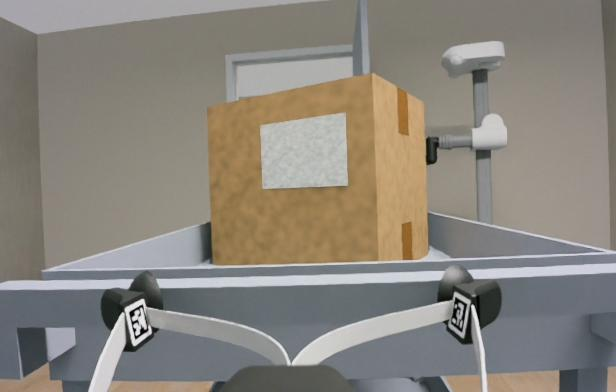

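>>> move --r1 '{"base":{"translate_m":-0.03}}' --blocking false

>>> wait --seconds 2

>>> move --r1 '{"base":{"strafe_m":-0.03}}' --blocking false

>>> wait --seconds 2

>>> move --r1 '{"base":{"translate_m":0.5},"pace":"slow","contact_limits":{"translate_m":0.5}}' --blocking false

>>> wait --seconds 8 --cameras '["r1_head_camera","r1_wrist_camera"]'

Scene clock: 1469.70 s.
move: r1 moving
r1.base_odometry: x=-3.983 y=+2.140 heading=-0.030
r1.turned_by_wheels: +0.000
r1.turned_by_imu: +0.000
r1.base_tilt: forward=-1.6 right=+1.3
r1.lidar_m: 0.49 3.47 2.80 2.79 2.97 2.44 2.39 2.41 1.93 1.92 2.11 0.50
r1.base_status: translate_m moving
r1.joint_positions: lift_m=+0.688 arm_m=+0.000 wrist_yaw_rad=-0.003 wrist_pitch_rad=+0.002 wrist_roll_rad=+0.002 gripper_m=+0.141
r1.joint_status: not commanded
r1.measured_speeds: translate_m=-0.048 strafe_m=+0.000 rotate_rad=+0.003 lift_m=+0.000 arm_m=+0.000 wrist_yaw_rad=+0.000 wrist_pitch_rad=+0.000 wrist_roll_rad=+0.000
r1.motor_effort: lift_m=+20(20) arm_m=+4(4) wheel_0=-1(8) wheel_1=-2(7) wheel_2=+0(8)
r1.servo_current: wrist_yaw_rad=39(59) wrist_pitch_rad=46(46) wrist_roll_rad=59(59) gripper_m=39(46)
r1.hand_pose: x=+0.4590 y=-0.0882 z=+0.8655 quat_wxyz=(+1.000, +0.001, +0.001, -0.001) (m; r1's base frame)
r1.wrist_depth_mm: - - - - - - - / - - - - - - - / - - 683 591 615 - - / - - 699 597 609 - - / - - 661 603 564 - - / 283 194 - - 183 192 - / 329 325 324 143 319 1756 315
r2: as last shown
r2.turned_by_imu: +0.000
r2.base_tilt: forward=-0.6 right=+0.0
r2.lidar_m: 0.41 3.44 1.31 1.24 2.37 1.50 1.33 1.35 1.17 1.03 0.90 0.55
r2.motor_effort: lift_m=+21(21) arm_m=-3(4) wheel_0=+1(1) wheel_1=-3(4) wheel_2=+12(13)
r2.servo_current: wrist_yaw_rad=59(59) wrist_pitch_rad=46(46) wrist_roll_rad=59(59) gripper_m=98(98)
r2.contact_limits: translate_m 0.8
r2.wrist_depth_mm: - - 245 165 238 236 233 / - - 246 166 240 236 235 / - - 248 167 242 238 235 / - - 251 167 243 239 236 / - - 252 168 244 241 238 / - - 188 169 243 242 238 / - - 255 - 247 243 241
pictures: none

Scene clock: 1470.17 s.
earlier move: r1 done
r1.base_odometry: x=-3.987 y=+2.140 heading=-0.030
r1.turned_by_wheels: +0.000
r1.turned_by_imu: +0.000
r1.base_tilt: forward=-1.6 right=+1.3
r1.lidar_m: 0.48 3.43 2.81 2.78 2.94 2.40 2.38 2.42 1.95 1.93 2.16 0.52
r1.base_status: done
r1.joint_positions: lift_m=+0.688 arm_m=+0.000 wrist_yaw_rad=-0.003 wrist_pitch_rad=+0.002 wrist_roll_rad=+0.002 gripper_m=+0.141
r1.joint_status: not commanded
r1.measured_speeds: all 0
r1.motor_effort: lift_m=+20(20) arm_m=+4(4) wheel_0=-3(8) wheel_1=+0(7) wheel_2=-1(8)
r1.servo_current: wrist_yaw_rad=52(72) wrist_pitch_rad=46(46) wrist_roll_rad=65(65) gripper_m=39(46)
r1.hand_pose: x=+0.4590 y=-0.0882 z=+0.8655 quat_wxyz=(+1.000, +0.001, +0.001, -0.001) (m; r1's base frame)
r1.wrist_depth_mm: - - - - - - - / - - - - - - - / - - 699 591 615 - - / - - 699 609 615 - - / - - 668 603 569 - - / 282 195 - - 187 193 - / 1921 330 329 143 327 1708 322
r2.base_odometry: x=-2.086 y=-2.021 heading=-1.117
r2.turned_by_wheels: +0.000
r2.turned_by_imu: +0.000
r2.base_tilt: forward=-0.7 right=+0.1
r2.lidar_m: 0.41 3.45 1.32 1.25 2.36 1.49 1.32 1.33 1.15 1.01 0.91 0.53
r2.base_status: not commanded
r2.joint_positions: lift_m=+0.880 arm_m=+0.000 wrist_yaw_rad=+0.237 wrist_pitch_rad=+0.004 wrist_roll_rad=+0.002 gripper_m=-0.019
r2.joint_status: not commanded
r2.measured_speeds: all 0
r2.motor_effort: lift_m=+21(21) arm_m=-3(4) wheel_0=+0(1) wheel_1=-4(4) wheel_2=+12(13)
r2.servo_current: wrist_yaw_rad=59(65) wrist_pitch_rad=46(46) wrist_roll_rad=52(59) gripper_m=85(98)
r2.contact_limits: translate_m 0.8
r2.hand_pose: x=+0.4717 y=-0.0173 z=+1.0568 quat_wxyz=(+0.993, +0.001, +0.002, +0.118) (m; r2's base frame)
r2.wrist_depth_mm: - - 245 165 240 236 232 / - - 247 166 240 236 233 / - - 248 167 242 238 236 / - - 251 167 243 240 237 / - - 252 168 244 240 238 / - - 189 169 244 242 239 / - - 255 - 248 242 241
wait: 0.47 of 2 s (r1 has come to rest)
pictures: none

Scene clock: 1470.67 s.
move: r1 moving
r1.base_odometry: x=-3.988 y=+2.113 heading=-0.030
r1.turned_by_wheels: +0.000
r1.turned_by_imu: +0.000
r1.base_tilt: forward=-1.6 right=+1.2
r1.lidar_m: 0.48 3.45 2.83 2.79 2.98 2.42 2.39 2.39 1.92 1.92 2.10 0.53
r1.base_status: strafe_m moving
r1.joint_positions: lift_m=+0.688 arm_m=+0.000 wrist_yaw_rad=-0.003 wrist_pitch_rad=+0.002 wrist_roll_rad=+0.002 gripper_m=+0.141
r1.joint_status: not commanded
r1.measured_speeds: translate_m=+0.000 strafe_m=-0.043 rotate_rad=+0.001 lift_m=+0.000 arm_m=+0.000 wrist_yaw_rad=+0.000 wrist_pitch_rad=+0.000 wrist_roll_rad=+0.000
r1.motor_effort: lift_m=+20(20) arm_m=+4(4) wheel_0=+2(9) wheel_1=-3(10) wheel_2=+1(1)
r1.servo_current: wrist_yaw_rad=52(59) wrist_pitch_rad=46(46) wrist_roll_rad=59(65) gripper_m=46(46)
r1.hand_pose: x=+0.4590 y=-0.0882 z=+0.8655 quat_wxyz=(+1.000, +0.001, +0.001, -0.001) (m; r1's base frame)
r1.wrist_depth_mm: - - - - - - - / - - - - - - - / - - 676 580 683 - - / - - 676 580 668 - - / - 621 668 585 615 - - / - 193 - - 183 193 - / 334 332 329 143 322 1756 325
r2: as last shown
r2.base_tilt: forward=-0.6 right=+0.0
r2.lidar_m: 0.38 3.44 1.32 1.21 2.34 1.52 1.33 1.34 1.13 1.00 0.90 0.53
r2.motor_effort: lift_m=+21(21) arm_m=-3(4) wheel_0=+1(1) wheel_1=-4(4) wheel_2=+13(13)
r2.servo_current: wrist_yaw_rad=52(59) wrist_pitch_rad=46(52) wrist_roll_rad=52(52) gripper_m=98(98)
r2.contact_limits: translate_m 0.8
r2.wrist_depth_mm: - - 245 165 238 236 233 / - - 247 166 239 236 234 / - - 249 166 240 237 236 / - - 250 167 243 239 236 / - - 252 168 244 241 238 / - - 188 169 244 243 238 / - - 255 - 247 242 241
pictures: none

Scene clock: 1471.10 s.
earlier move: r1 done
r1.base_odometry: x=-3.988 y=+2.110 heading=-0.030
r1.turned_by_wheels: +0.000
r1.turned_by_imu: +0.000
r1.base_tilt: forward=-1.5 right=+1.2
r1.lidar_m: 0.47 3.48 2.82 2.79 2.98 2.42 2.41 2.38 1.94 1.90 2.10 0.50
r1.base_status: done
r1.joint_positions: lift_m=+0.688 arm_m=+0.000 wrist_yaw_rad=-0.003 wrist_pitch_rad=+0.002 wrist_roll_rad=+0.002 gripper_m=+0.141
r1.joint_status: not commanded
r1.measured_speeds: all 0
r1.motor_effort: lift_m=+20(20) arm_m=+4(4) wheel_0=-1(9) wheel_1=+1(10) wheel_2=+0(1)
r1.servo_current: wrist_yaw_rad=39(59) wrist_pitch_rad=39(46) wrist_roll_rad=33(65) gripper_m=33(46)
r1.hand_pose: x=+0.4590 y=-0.0882 z=+0.8655 quat_wxyz=(+1.000, +0.001, +0.001, -0.001) (m; r1's base frame)
r1.wrist_depth_mm: - - - - - - - / - - - - - - - / - - 668 574 683 - - / - - 683 580 634 - - / - 634 668 580 627 - - / - 193 - - 187 194 - / 330 329 329 143 322 1708 325
r2.base_odometry: x=-2.086 y=-2.021 heading=-1.117
r2.turned_by_wheels: +0.000
r2.turned_by_imu: +0.000
r2.base_tilt: forward=-0.7 right=+0.1
r2.lidar_m: 0.39 3.44 1.30 1.24 2.35 1.49 1.32 1.34 1.13 1.01 0.91 0.52
r2.base_status: not commanded
r2.joint_positions: lift_m=+0.880 arm_m=+0.000 wrist_yaw_rad=+0.237 wrist_pitch_rad=+0.004 wrist_roll_rad=+0.002 gripper_m=-0.019
r2.joint_status: not commanded
r2.measured_speeds: all 0
r2.motor_effort: lift_m=+21(21) arm_m=-4(4) wheel_0=+0(1) wheel_1=-3(4) wheel_2=+13(13)
r2.servo_current: wrist_yaw_rad=52(65) wrist_pitch_rad=39(52) wrist_roll_rad=33(52) gripper_m=98(98)
r2.contact_limits: translate_m 0.8
r2.hand_pose: x=+0.4717 y=-0.0173 z=+1.0568 quat_wxyz=(+0.993, +0.001, +0.002, +0.118) (m; r2's base frame)
r2.wrist_depth_mm: - - 246 166 237 236 233 / - - 246 166 240 236 234 / - - 249 167 242 237 236 / - - 250 167 242 240 237 / - - 252 167 244 241 237 / - - 188 170 243 242 239 / - - 254 - 247 242 240
wait: 0.43 of 2 s (r1 has come to rest)
pictures: none

Scene clock: 1471.60 s.
move: r1 moving
r1.base_odometry: x=-3.976 y=+2.110 heading=-0.030
r1.turned_by_wheels: +0.000
r1.turned_by_imu: +0.000
r1.base_tilt: forward=-1.6 right=+1.3
r1.lidar_m: 0.46 0.52 2.81 2.79 2.98 2.43 2.41 2.38 1.93 1.91 2.11 0.52
r1.base_status: translate_m moving
r1.joint_positions: lift_m=+0.688 arm_m=+0.000 wrist_yaw_rad=-0.003 wrist_pitch_rad=+0.002 wrist_roll_rad=+0.002 gripper_m=+0.141
r1.joint_status: not commanded
r1.measured_speeds: translate_m=+0.048 strafe_m=+0.001 rotate_rad=-0.001 lift_m=+0.000 arm_m=+0.000 wrist_yaw_rad=+0.000 wrist_pitch_rad=+0.000 wrist_roll_rad=+0.000
r1.motor_effort: lift_m=+20(20) arm_m=+4(4) wheel_0=+4(5) wheel_1=+5(6) wheel_2=-6(6)
r1.servo_current: wrist_yaw_rad=52(59) wrist_pitch_rad=52(52) wrist_roll_rad=52(52) gripper_m=46(46)
r1.contact_limits: translate_m 0.5
r1.hand_pose: x=+0.4590 y=-0.0882 z=+0.8655 quat_wxyz=(+1.000, +0.001, +0.001, -0.001) (m; r1's base frame)
r1.wrist_depth_mm: - - - - - - - / - - - - - - - / - - 668 564 676 - - / - - 668 569 668 - - / - 580 654 564 615 - - / - 193 - - 186 193 - / 324 322 319 143 312 312 312
r2: as last shown
r2.lidar_m: 0.40 3.43 1.29 1.24 2.35 1.52 1.33 1.33 1.12 1.01 0.91 0.55
r2.motor_effort: lift_m=+21(21) arm_m=-4(4) wheel_0=+1(1) wheel_1=-3(4) wheel_2=+12(13)
r2.servo_current: wrist_yaw_rad=52(59) wrist_pitch_rad=46(46) wrist_roll_rad=46(59) gripper_m=91(98)
r2.contact_limits: translate_m 0.8
r2.wrist_depth_mm: - - 244 165 237 236 233 / - - 247 166 240 236 234 / - - 248 166 241 237 235 / - - 250 167 244 240 237 / - - 252 167 245 240 238 / - - 189 169 243 243 240 / - - 254 - 247 242 240
pictures: none

Scene clock: 1477.40 s.
earlier move: r1 done
r1.base_odometry: x=-3.488 y=+2.095 heading=-0.030
r1.turned_by_wheels: +0.000
r1.turned_by_imu: -0.001
r1.base_tilt: forward=-1.6 right=+1.3
r1.lidar_m: 0.47 3.20 2.77 2.74 3.03 2.92 2.89 2.48 2.00 2.01 2.20 0.51
r1.base_status: done
r1.joint_positions: lift_m=+0.688 arm_m=+0.000 wrist_yaw_rad=-0.003 wrist_pitch_rad=+0.002 wrist_roll_rad=+0.002 gripper_m=+0.141
r1.joint_status: not commanded
r1.measured_speeds: all 0
r1.motor_effort: lift_m=+20(20) arm_m=+4(4) wheel_0=+2(9) wheel_1=+4(7) wheel_2=-1(11)
r1.servo_current: wrist_yaw_rad=52(78) wrist_pitch_rad=46(52) wrist_roll_rad=52(65) gripper_m=46(52)
r1.contact_limits: translate_m 0.5
r1.hand_pose: x=+0.4590 y=-0.0882 z=+0.8655 quat_wxyz=(+1.000, +0.001, +0.001, -0.001) (m; r1's base frame)
r1.wrist_depth_mm: - - - - - - - / - - - - 559 - - / - - - 603 544 1537 - / - - - 603 544 1576 - / - - 634 627 539 - - / - 205 - - 182 195 - / - 263 297 143 296 298 297
r2.base_odometry: x=-2.086 y=-2.021 heading=-1.117
r2.turned_by_wheels: +0.000
r2.turned_by_imu: +0.001
r2.base_tilt: forward=-0.6 right=+0.1
r2.lidar_m: 0.37 3.45 0.80 0.94 2.37 1.51 1.31 1.34 1.13 1.02 0.89 0.53
r2.base_status: not commanded
r2.joint_positions: lift_m=+0.880 arm_m=+0.000 wrist_yaw_rad=+0.237 wrist_pitch_rad=+0.004 wrist_roll_rad=+0.002 gripper_m=-0.019
r2.joint_status: not commanded
r2.measured_speeds: all 0
r2.motor_effort: lift_m=+21(21) arm_m=-3(4) wheel_0=+0(1) wheel_1=-3(4) wheel_2=+13(13)
r2.servo_current: wrist_yaw_rad=46(72) wrist_pitch_rad=39(59) wrist_roll_rad=46(65) gripper_m=91(98)
r2.contact_limits: translate_m 0.8
r2.hand_pose: x=+0.4717 y=-0.0173 z=+1.0568 quat_wxyz=(+0.993, +0.001, +0.002, +0.118) (m; r2's base frame)
r2.wrist_depth_mm: - - 245 166 239 236 232 / - - 247 166 240 237 234 / - - 248 166 241 238 235 / - - 249 167 243 239 236 / - - 251 168 244 241 238 / - - 188 169 244 242 239 / - - 255 - 246 242 241
wait: 5.80 of 8 s (r1 has come to rest)
pictures: r1_head_camera, r1_wrist_camera
Images, in order (width x height): r1_head_camera 420x560, r1_wrist_camera 616x392.

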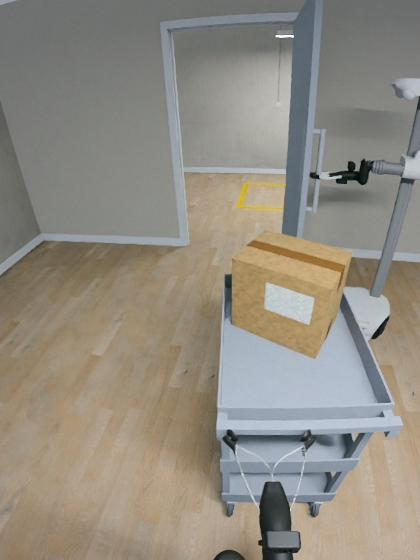

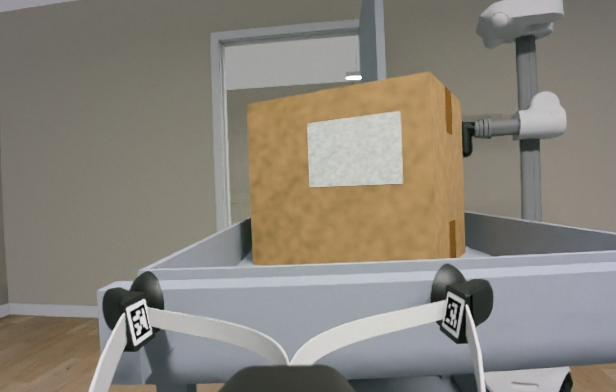

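>>> move --r1 '{"base":{"translate_m":-0.1},"joints":{"wrist_yaw_rad":0.2}}' --blocking false

>>> wait --seconds 2

>>> move --r1 '{"base":{"strafe_m":-0.3}}' --blocking false

>>> wait --seconds 4 --cameras '["r1_head_camera","r1_wrist_camera"]'

Scene clock: 1529.73 s.
move: r1 moving
r1.base_odometry: x=-3.520 y=+2.096 heading=-0.030
r1.turned_by_wheels: +0.000
r1.turned_by_imu: +0.000
r1.base_tilt: forward=-1.5 right=+1.3
r1.lidar_m: 0.51 3.21 2.76 2.74 3.02 2.86 2.84 2.47 1.99 2.00 2.20 0.53
r1.base_status: translate_m moving
r1.joint_positions: lift_m=+0.688 arm_m=+0.000 wrist_yaw_rad=+0.198 wrist_pitch_rad=+0.002 wrist_roll_rad=+0.002 gripper_m=+0.141
r1.joint_status: wrist_yaw_rad moving
r1.measured_speeds: translate_m=-0.122 strafe_m=-0.001 rotate_rad=-0.002 lift_m=+0.000 arm_m=+0.000 wrist_yaw_rad=+0.021 wrist_pitch_rad=+0.000 wrist_roll_rad=+0.000
r1.motor_effort: lift_m=+20(20) arm_m=+4(4) wheel_0=-8(10) wheel_1=-6(7) wheel_2=+8(8)
r1.servo_current: wrist_yaw_rad=33(364) wrist_pitch_rad=46(46) wrist_roll_rad=52(65) gripper_m=46(52)
r1.hand_pose: x=+0.4708 y=-0.0291 z=+0.8655 quat_wxyz=(+0.995, +0.001, +0.001, +0.099) (m; r1's base frame)
r1.wrist_depth_mm: - - - - - - - / - - - - - 544 569 / - - - - 640 535 521 / - - - - 640 530 508 / - - - 609 647 539 508 / - 204 283 - 183 195 - / - 1921 - 144 315 297 285
r2: as last shown
r2.turned_by_imu: +0.000
r2.base_tilt: forward=-0.7 right=+0.0
r2.lidar_m: 0.40 3.44 0.75 0.94 2.36 1.52 1.30 1.33 1.16 1.02 0.94 0.55
r2.motor_effort: lift_m=+21(21) arm_m=-4(4) wheel_0=+0(1) wheel_1=-4(4) wheel_2=+13(13)
r2.servo_current: wrist_yaw_rad=59(65) wrist_pitch_rad=39(46) wrist_roll_rad=46(52) gripper_m=98(98)
r2.contact_limits: translate_m 0.8
r2.wrist_depth_mm: - - 245 166 237 236 232 / - - 247 166 239 236 235 / - - 249 166 240 238 236 / - - 250 167 242 240 238 / - - 252 168 245 240 238 / - - 189 169 243 240 239 / - - 254 - 246 242 242
pictures: none

Scene clock: 1530.80 s.
earlier move: r1 done
r1.base_odometry: x=-3.588 y=+2.098 heading=-0.030
r1.turned_by_wheels: +0.000
r1.turned_by_imu: +0.000
r1.base_tilt: forward=-1.6 right=+1.3
r1.lidar_m: 0.56 3.29 2.78 2.75 3.05 2.82 2.80 2.47 2.00 1.98 2.18 0.59
r1.base_status: done
r1.joint_positions: lift_m=+0.688 arm_m=+0.000 wrist_yaw_rad=+0.198 wrist_pitch_rad=+0.002 wrist_roll_rad=+0.002 gripper_m=+0.141
r1.joint_status: all done
r1.measured_speeds: all 0
r1.motor_effort: lift_m=+20(20) arm_m=+4(4) wheel_0=-3(10) wheel_1=-1(7) wheel_2=+0(8)
r1.servo_current: wrist_yaw_rad=39(364) wrist_pitch_rad=46(46) wrist_roll_rad=52(65) gripper_m=39(52)
r1.hand_pose: x=+0.4708 y=-0.0291 z=+0.8655 quat_wxyz=(+0.995, +0.001, +0.001, +0.099) (m; r1's base frame)
r1.wrist_depth_mm: - - - - - - - / - - - - - - - / - - - - 691 603 1464 / - - - - 691 609 - / - - - 820 707 597 - / - 208 - 410 187 196 - / - - - 144 - - 1537
r2.base_odometry: x=-2.086 y=-2.021 heading=-1.117
r2.turned_by_wheels: +0.000
r2.turned_by_imu: +0.000
r2.base_tilt: forward=-0.7 right=+0.1
r2.lidar_m: 0.38 3.46 0.77 0.94 2.35 1.49 1.31 1.34 1.14 1.00 0.92 0.55
r2.base_status: not commanded
r2.joint_positions: lift_m=+0.880 arm_m=+0.000 wrist_yaw_rad=+0.237 wrist_pitch_rad=+0.004 wrist_roll_rad=+0.002 gripper_m=-0.019
r2.joint_status: not commanded
r2.measured_speeds: all 0
r2.motor_effort: lift_m=+21(21) arm_m=-3(4) wheel_0=+1(1) wheel_1=-3(4) wheel_2=+12(13)
r2.servo_current: wrist_yaw_rad=59(65) wrist_pitch_rad=39(46) wrist_roll_rad=52(59) gripper_m=91(98)
r2.contact_limits: translate_m 0.8
r2.hand_pose: x=+0.4717 y=-0.0173 z=+1.0568 quat_wxyz=(+0.993, +0.001, +0.002, +0.118) (m; r2's base frame)
r2.wrist_depth_mm: - - 246 165 238 236 233 / - - 248 166 240 236 234 / - - 248 166 242 237 236 / - - 250 167 243 239 236 / - - 251 168 244 241 236 / - - 189 169 244 243 239 / - - 254 - 247 241 241
wait: 1.07 of 2 s (r1 has come to rest)
pictures: none

Scene clock: 1531.30 s.
move: r1 moving
r1.base_odometry: x=-3.589 y=+2.062 heading=-0.030
r1.turned_by_wheels: +0.000
r1.turned_by_imu: +0.000
r1.base_tilt: forward=-1.6 right=+1.3
r1.lidar_m: 0.54 3.28 2.80 2.78 3.02 2.83 2.80 2.43 1.95 1.94 2.14 0.60
r1.base_status: strafe_m moving
r1.joint_positions: lift_m=+0.688 arm_m=+0.000 wrist_yaw_rad=+0.198 wrist_pitch_rad=+0.002 wrist_roll_rad=+0.002 gripper_m=+0.141
r1.joint_status: not commanded
r1.measured_speeds: translate_m=-0.001 strafe_m=-0.140 rotate_rad=+0.003 lift_m=+0.000 arm_m=+0.000 wrist_yaw_rad=+0.000 wrist_pitch_rad=+0.000 wrist_roll_rad=+0.000
r1.motor_effort: lift_m=+20(20) arm_m=+4(4) wheel_0=+10(10) wheel_1=-10(10) wheel_2=+1(1)
r1.servo_current: wrist_yaw_rad=46(65) wrist_pitch_rad=39(46) wrist_roll_rad=52(78) gripper_m=46(46)
r1.hand_pose: x=+0.4708 y=-0.0291 z=+0.8655 quat_wxyz=(+0.995, +0.001, +0.001, +0.099) (m; r1's base frame)
r1.wrist_depth_mm: - - - - - - - / - - - - - - - / - - - - 668 603 - / - - - - 683 609 - / - - - - 683 609 - / - 209 370 415 187 196 - / - - - 144 - - 1537
r2: as last shown
r2.base_tilt: forward=-0.6 right=+0.0
r2.lidar_m: 0.40 3.42 0.77 0.91 2.36 1.49 1.33 1.33 1.11 1.02 0.95 0.52
r2.motor_effort: lift_m=+21(21) arm_m=-3(4) wheel_0=+1(1) wheel_1=-4(4) wheel_2=+12(13)
r2.servo_current: wrist_yaw_rad=46(65) wrist_pitch_rad=39(46) wrist_roll_rad=59(59) gripper_m=91(98)
r2.contact_limits: translate_m 0.8
r2.wrist_depth_mm: - - 246 166 238 236 232 / - - 247 166 240 237 235 / - - 249 166 242 237 235 / - - 250 167 243 239 237 / - - 252 168 245 241 238 / - - 188 170 244 242 239 / - - 255 - 247 244 241
pictures: none

Scene clock: 1533.13 s.
earlier move: r1 done
r1.base_odometry: x=-3.597 y=+1.798 heading=-0.030
r1.turned_by_wheels: +0.000
r1.turned_by_imu: -0.002
r1.base_tilt: forward=-1.6 right=+1.2
r1.lidar_m: 0.57 0.58 3.07 3.04 3.32 2.87 2.84 2.08 1.69 1.67 1.86 1.73
r1.base_status: done
r1.joint_positions: lift_m=+0.688 arm_m=+0.000 wrist_yaw_rad=+0.198 wrist_pitch_rad=+0.002 wrist_roll_rad=+0.002 gripper_m=+0.141
r1.joint_status: not commanded
r1.measured_speeds: all 0
r1.motor_effort: lift_m=+20(20) arm_m=+4(4) wheel_0=+0(10) wheel_1=-1(10) wheel_2=+0(1)
r1.servo_current: wrist_yaw_rad=46(65) wrist_pitch_rad=39(52) wrist_roll_rad=52(78) gripper_m=39(46)
r1.hand_pose: x=+0.4708 y=-0.0291 z=+0.8655 quat_wxyz=(+0.995, +0.001, +0.001, +0.099) (m; r1's base frame)
r1.wrist_depth_mm: - - - - - - - / - - - - - - - / - - 788 647 1661 - - / - - 788 654 778 - - / - 668 798 668 750 - - / 477 197 180 397 187 196 - / - 1921 1921 136 387 1537 1499
r2.base_odometry: x=-2.086 y=-2.021 heading=-1.117
r2.turned_by_wheels: +0.000
r2.turned_by_imu: +0.000
r2.base_tilt: forward=-0.7 right=+0.1
r2.lidar_m: 0.41 3.45 0.78 0.88 2.37 1.50 1.32 1.34 1.13 1.01 0.92 0.56
r2.base_status: not commanded
r2.joint_positions: lift_m=+0.880 arm_m=+0.000 wrist_yaw_rad=+0.237 wrist_pitch_rad=+0.004 wrist_roll_rad=+0.002 gripper_m=-0.019
r2.joint_status: not commanded
r2.measured_speeds: all 0
r2.motor_effort: lift_m=+21(21) arm_m=-3(4) wheel_0=+1(1) wheel_1=-3(4) wheel_2=+12(13)
r2.servo_current: wrist_yaw_rad=52(72) wrist_pitch_rad=46(52) wrist_roll_rad=52(78) gripper_m=91(104)
r2.contact_limits: translate_m 0.8
r2.hand_pose: x=+0.4717 y=-0.0173 z=+1.0568 quat_wxyz=(+0.993, +0.001, +0.002, +0.118) (m; r2's base frame)
r2.wrist_depth_mm: - - 245 165 240 236 234 / - - 247 166 239 236 234 / - - 248 166 241 238 235 / - - 249 167 243 239 237 / - - 253 168 244 241 238 / - - 189 170 244 242 238 / - - 254 - 247 243 241
wait: 1.83 of 4 s (r1 has come to rest)
pictures: r1_head_camera, r1_wrist_camera
Images, in order (width x height): r1_head_camera 420x560, r1_wrist_camera 616x392.

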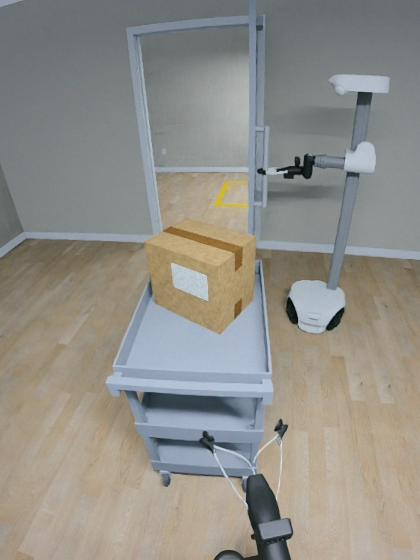

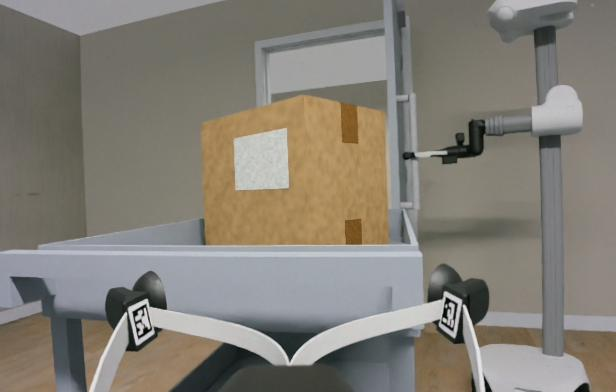

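>>> move --r1 '{"base":{"translate_m":0.38},"pace":"slow","contact_limits":{"translate_m":0.5}}' --blocking false

>>> wait --seconds 8 --cameras '["r1_head_camera","r1_wrist_camera"]'

Scene clock: 1538.73 s.
move: r1 moving
r1.base_odometry: x=-3.585 y=+1.798 heading=-0.030
r1.turned_by_wheels: +0.000
r1.turned_by_imu: +0.000
r1.base_tilt: forward=-1.6 right=+1.2
r1.lidar_m: 0.53 0.57 3.05 3.03 3.35 2.89 2.87 2.10 1.70 1.67 1.85 1.72
r1.base_status: translate_m moving
r1.joint_positions: lift_m=+0.688 arm_m=+0.000 wrist_yaw_rad=+0.198 wrist_pitch_rad=+0.002 wrist_roll_rad=+0.002 gripper_m=+0.141
r1.joint_status: not commanded
r1.measured_speeds: translate_m=+0.048 strafe_m=+0.000 rotate_rad=+0.000 lift_m=+0.000 arm_m=+0.000 wrist_yaw_rad=+0.000 wrist_pitch_rad=+0.000 wrist_roll_rad=+0.000
r1.motor_effort: lift_m=+20(20) arm_m=+4(4) wheel_0=+4(8) wheel_1=+5(5) wheel_2=-5(8)
r1.servo_current: wrist_yaw_rad=52(65) wrist_pitch_rad=39(46) wrist_roll_rad=72(72) gripper_m=46(52)
r1.contact_limits: translate_m 0.5
r1.hand_pose: x=+0.4708 y=-0.0291 z=+0.8655 quat_wxyz=(+0.995, +0.001, +0.001, +0.099) (m; r1's base frame)
r1.wrist_depth_mm: - - - - - - - / - - - - - - - / - - 759 640 1661 - - / - - 778 647 768 - - / - 676 778 647 723 - - / 452 196 179 387 187 196 - / 1863 - 1921 136 375 1576 1499
r2: as last shown
r2.lidar_m: 0.40 3.43 0.78 0.92 2.37 1.50 1.33 1.34 1.13 1.01 0.93 0.53
r2.servo_current: wrist_yaw_rad=52(65) wrist_pitch_rad=39(46) wrist_roll_rad=39(59) gripper_m=98(98)
r2.contact_limits: translate_m 0.8
r2.wrist_depth_mm: - - 246 165 239 236 233 / - - 247 167 240 237 234 / - - 249 166 241 238 236 / - - 251 167 243 240 236 / - - 251 167 244 240 238 / - - 188 169 244 242 240 / - - 255 - 246 243 240
pictures: none

Scene clock: 1543.33 s.
earlier move: r1 done
r1.base_odometry: x=-3.218 y=+1.787 heading=-0.030
r1.turned_by_wheels: +0.000
r1.turned_by_imu: -0.001
r1.base_tilt: forward=-1.6 right=+1.3
r1.lidar_m: 0.48 0.49 2.97 2.99 3.27 3.24 3.21 2.16 1.75 1.74 1.92 1.38
r1.base_status: done
r1.joint_positions: lift_m=+0.688 arm_m=+0.000 wrist_yaw_rad=+0.198 wrist_pitch_rad=+0.002 wrist_roll_rad=+0.002 gripper_m=+0.141
r1.joint_status: not commanded
r1.measured_speeds: all 0
r1.motor_effort: lift_m=+20(20) arm_m=+4(4) wheel_0=+4(8) wheel_1=+3(6) wheel_2=-2(12)
r1.servo_current: wrist_yaw_rad=39(78) wrist_pitch_rad=46(52) wrist_roll_rad=46(78) gripper_m=39(52)
r1.contact_limits: translate_m 0.5
r1.hand_pose: x=+0.4708 y=-0.0291 z=+0.8655 quat_wxyz=(+0.995, +0.001, +0.001, +0.099) (m; r1's base frame)
r1.wrist_depth_mm: - - - - - - - / - - - 525 - - 1060 / - - 707 521 585 - - / - - 715 517 585 - - / - 621 683 517 564 - - / - 193 - 243 211 193 - / 415 314 287 144 216 1808 1921
r2.base_odometry: x=-2.086 y=-2.021 heading=-1.117
r2.turned_by_wheels: +0.000
r2.turned_by_imu: +0.001
r2.base_tilt: forward=-0.7 right=+0.1
r2.lidar_m: 0.39 0.76 0.59 0.95 2.37 1.50 1.32 1.35 1.13 0.98 0.91 0.53
r2.base_status: not commanded
r2.joint_positions: lift_m=+0.880 arm_m=+0.000 wrist_yaw_rad=+0.237 wrist_pitch_rad=+0.004 wrist_roll_rad=+0.002 gripper_m=-0.019
r2.joint_status: not commanded
r2.measured_speeds: all 0
r2.motor_effort: lift_m=+21(21) arm_m=-3(4) wheel_0=+1(1) wheel_1=-3(4) wheel_2=+13(13)
r2.servo_current: wrist_yaw_rad=46(65) wrist_pitch_rad=46(52) wrist_roll_rad=46(72) gripper_m=91(104)
r2.contact_limits: translate_m 0.8
r2.hand_pose: x=+0.4717 y=-0.0173 z=+1.0568 quat_wxyz=(+0.993, +0.001, +0.002, +0.118) (m; r2's base frame)
r2.wrist_depth_mm: - - 246 165 237 235 232 / - - 247 166 239 236 235 / - - 249 166 241 237 236 / - - 249 168 243 238 237 / - - 251 168 246 241 238 / - - 188 170 244 243 239 / - - 254 - 247 243 242
wait: 4.60 of 8 s (r1 has come to rest)
pictures: r1_head_camera, r1_wrist_camera
Images, in order (width x height): r1_head_camera 420x560, r1_wrist_camera 616x392.

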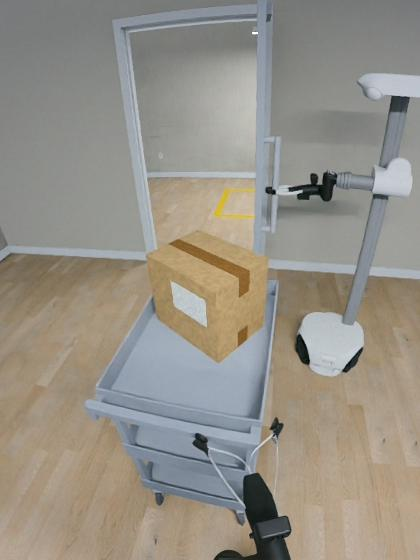

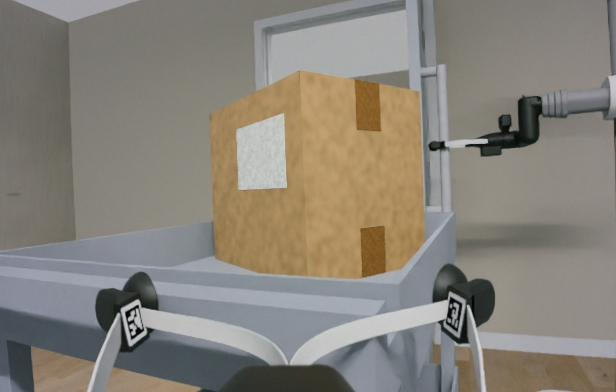

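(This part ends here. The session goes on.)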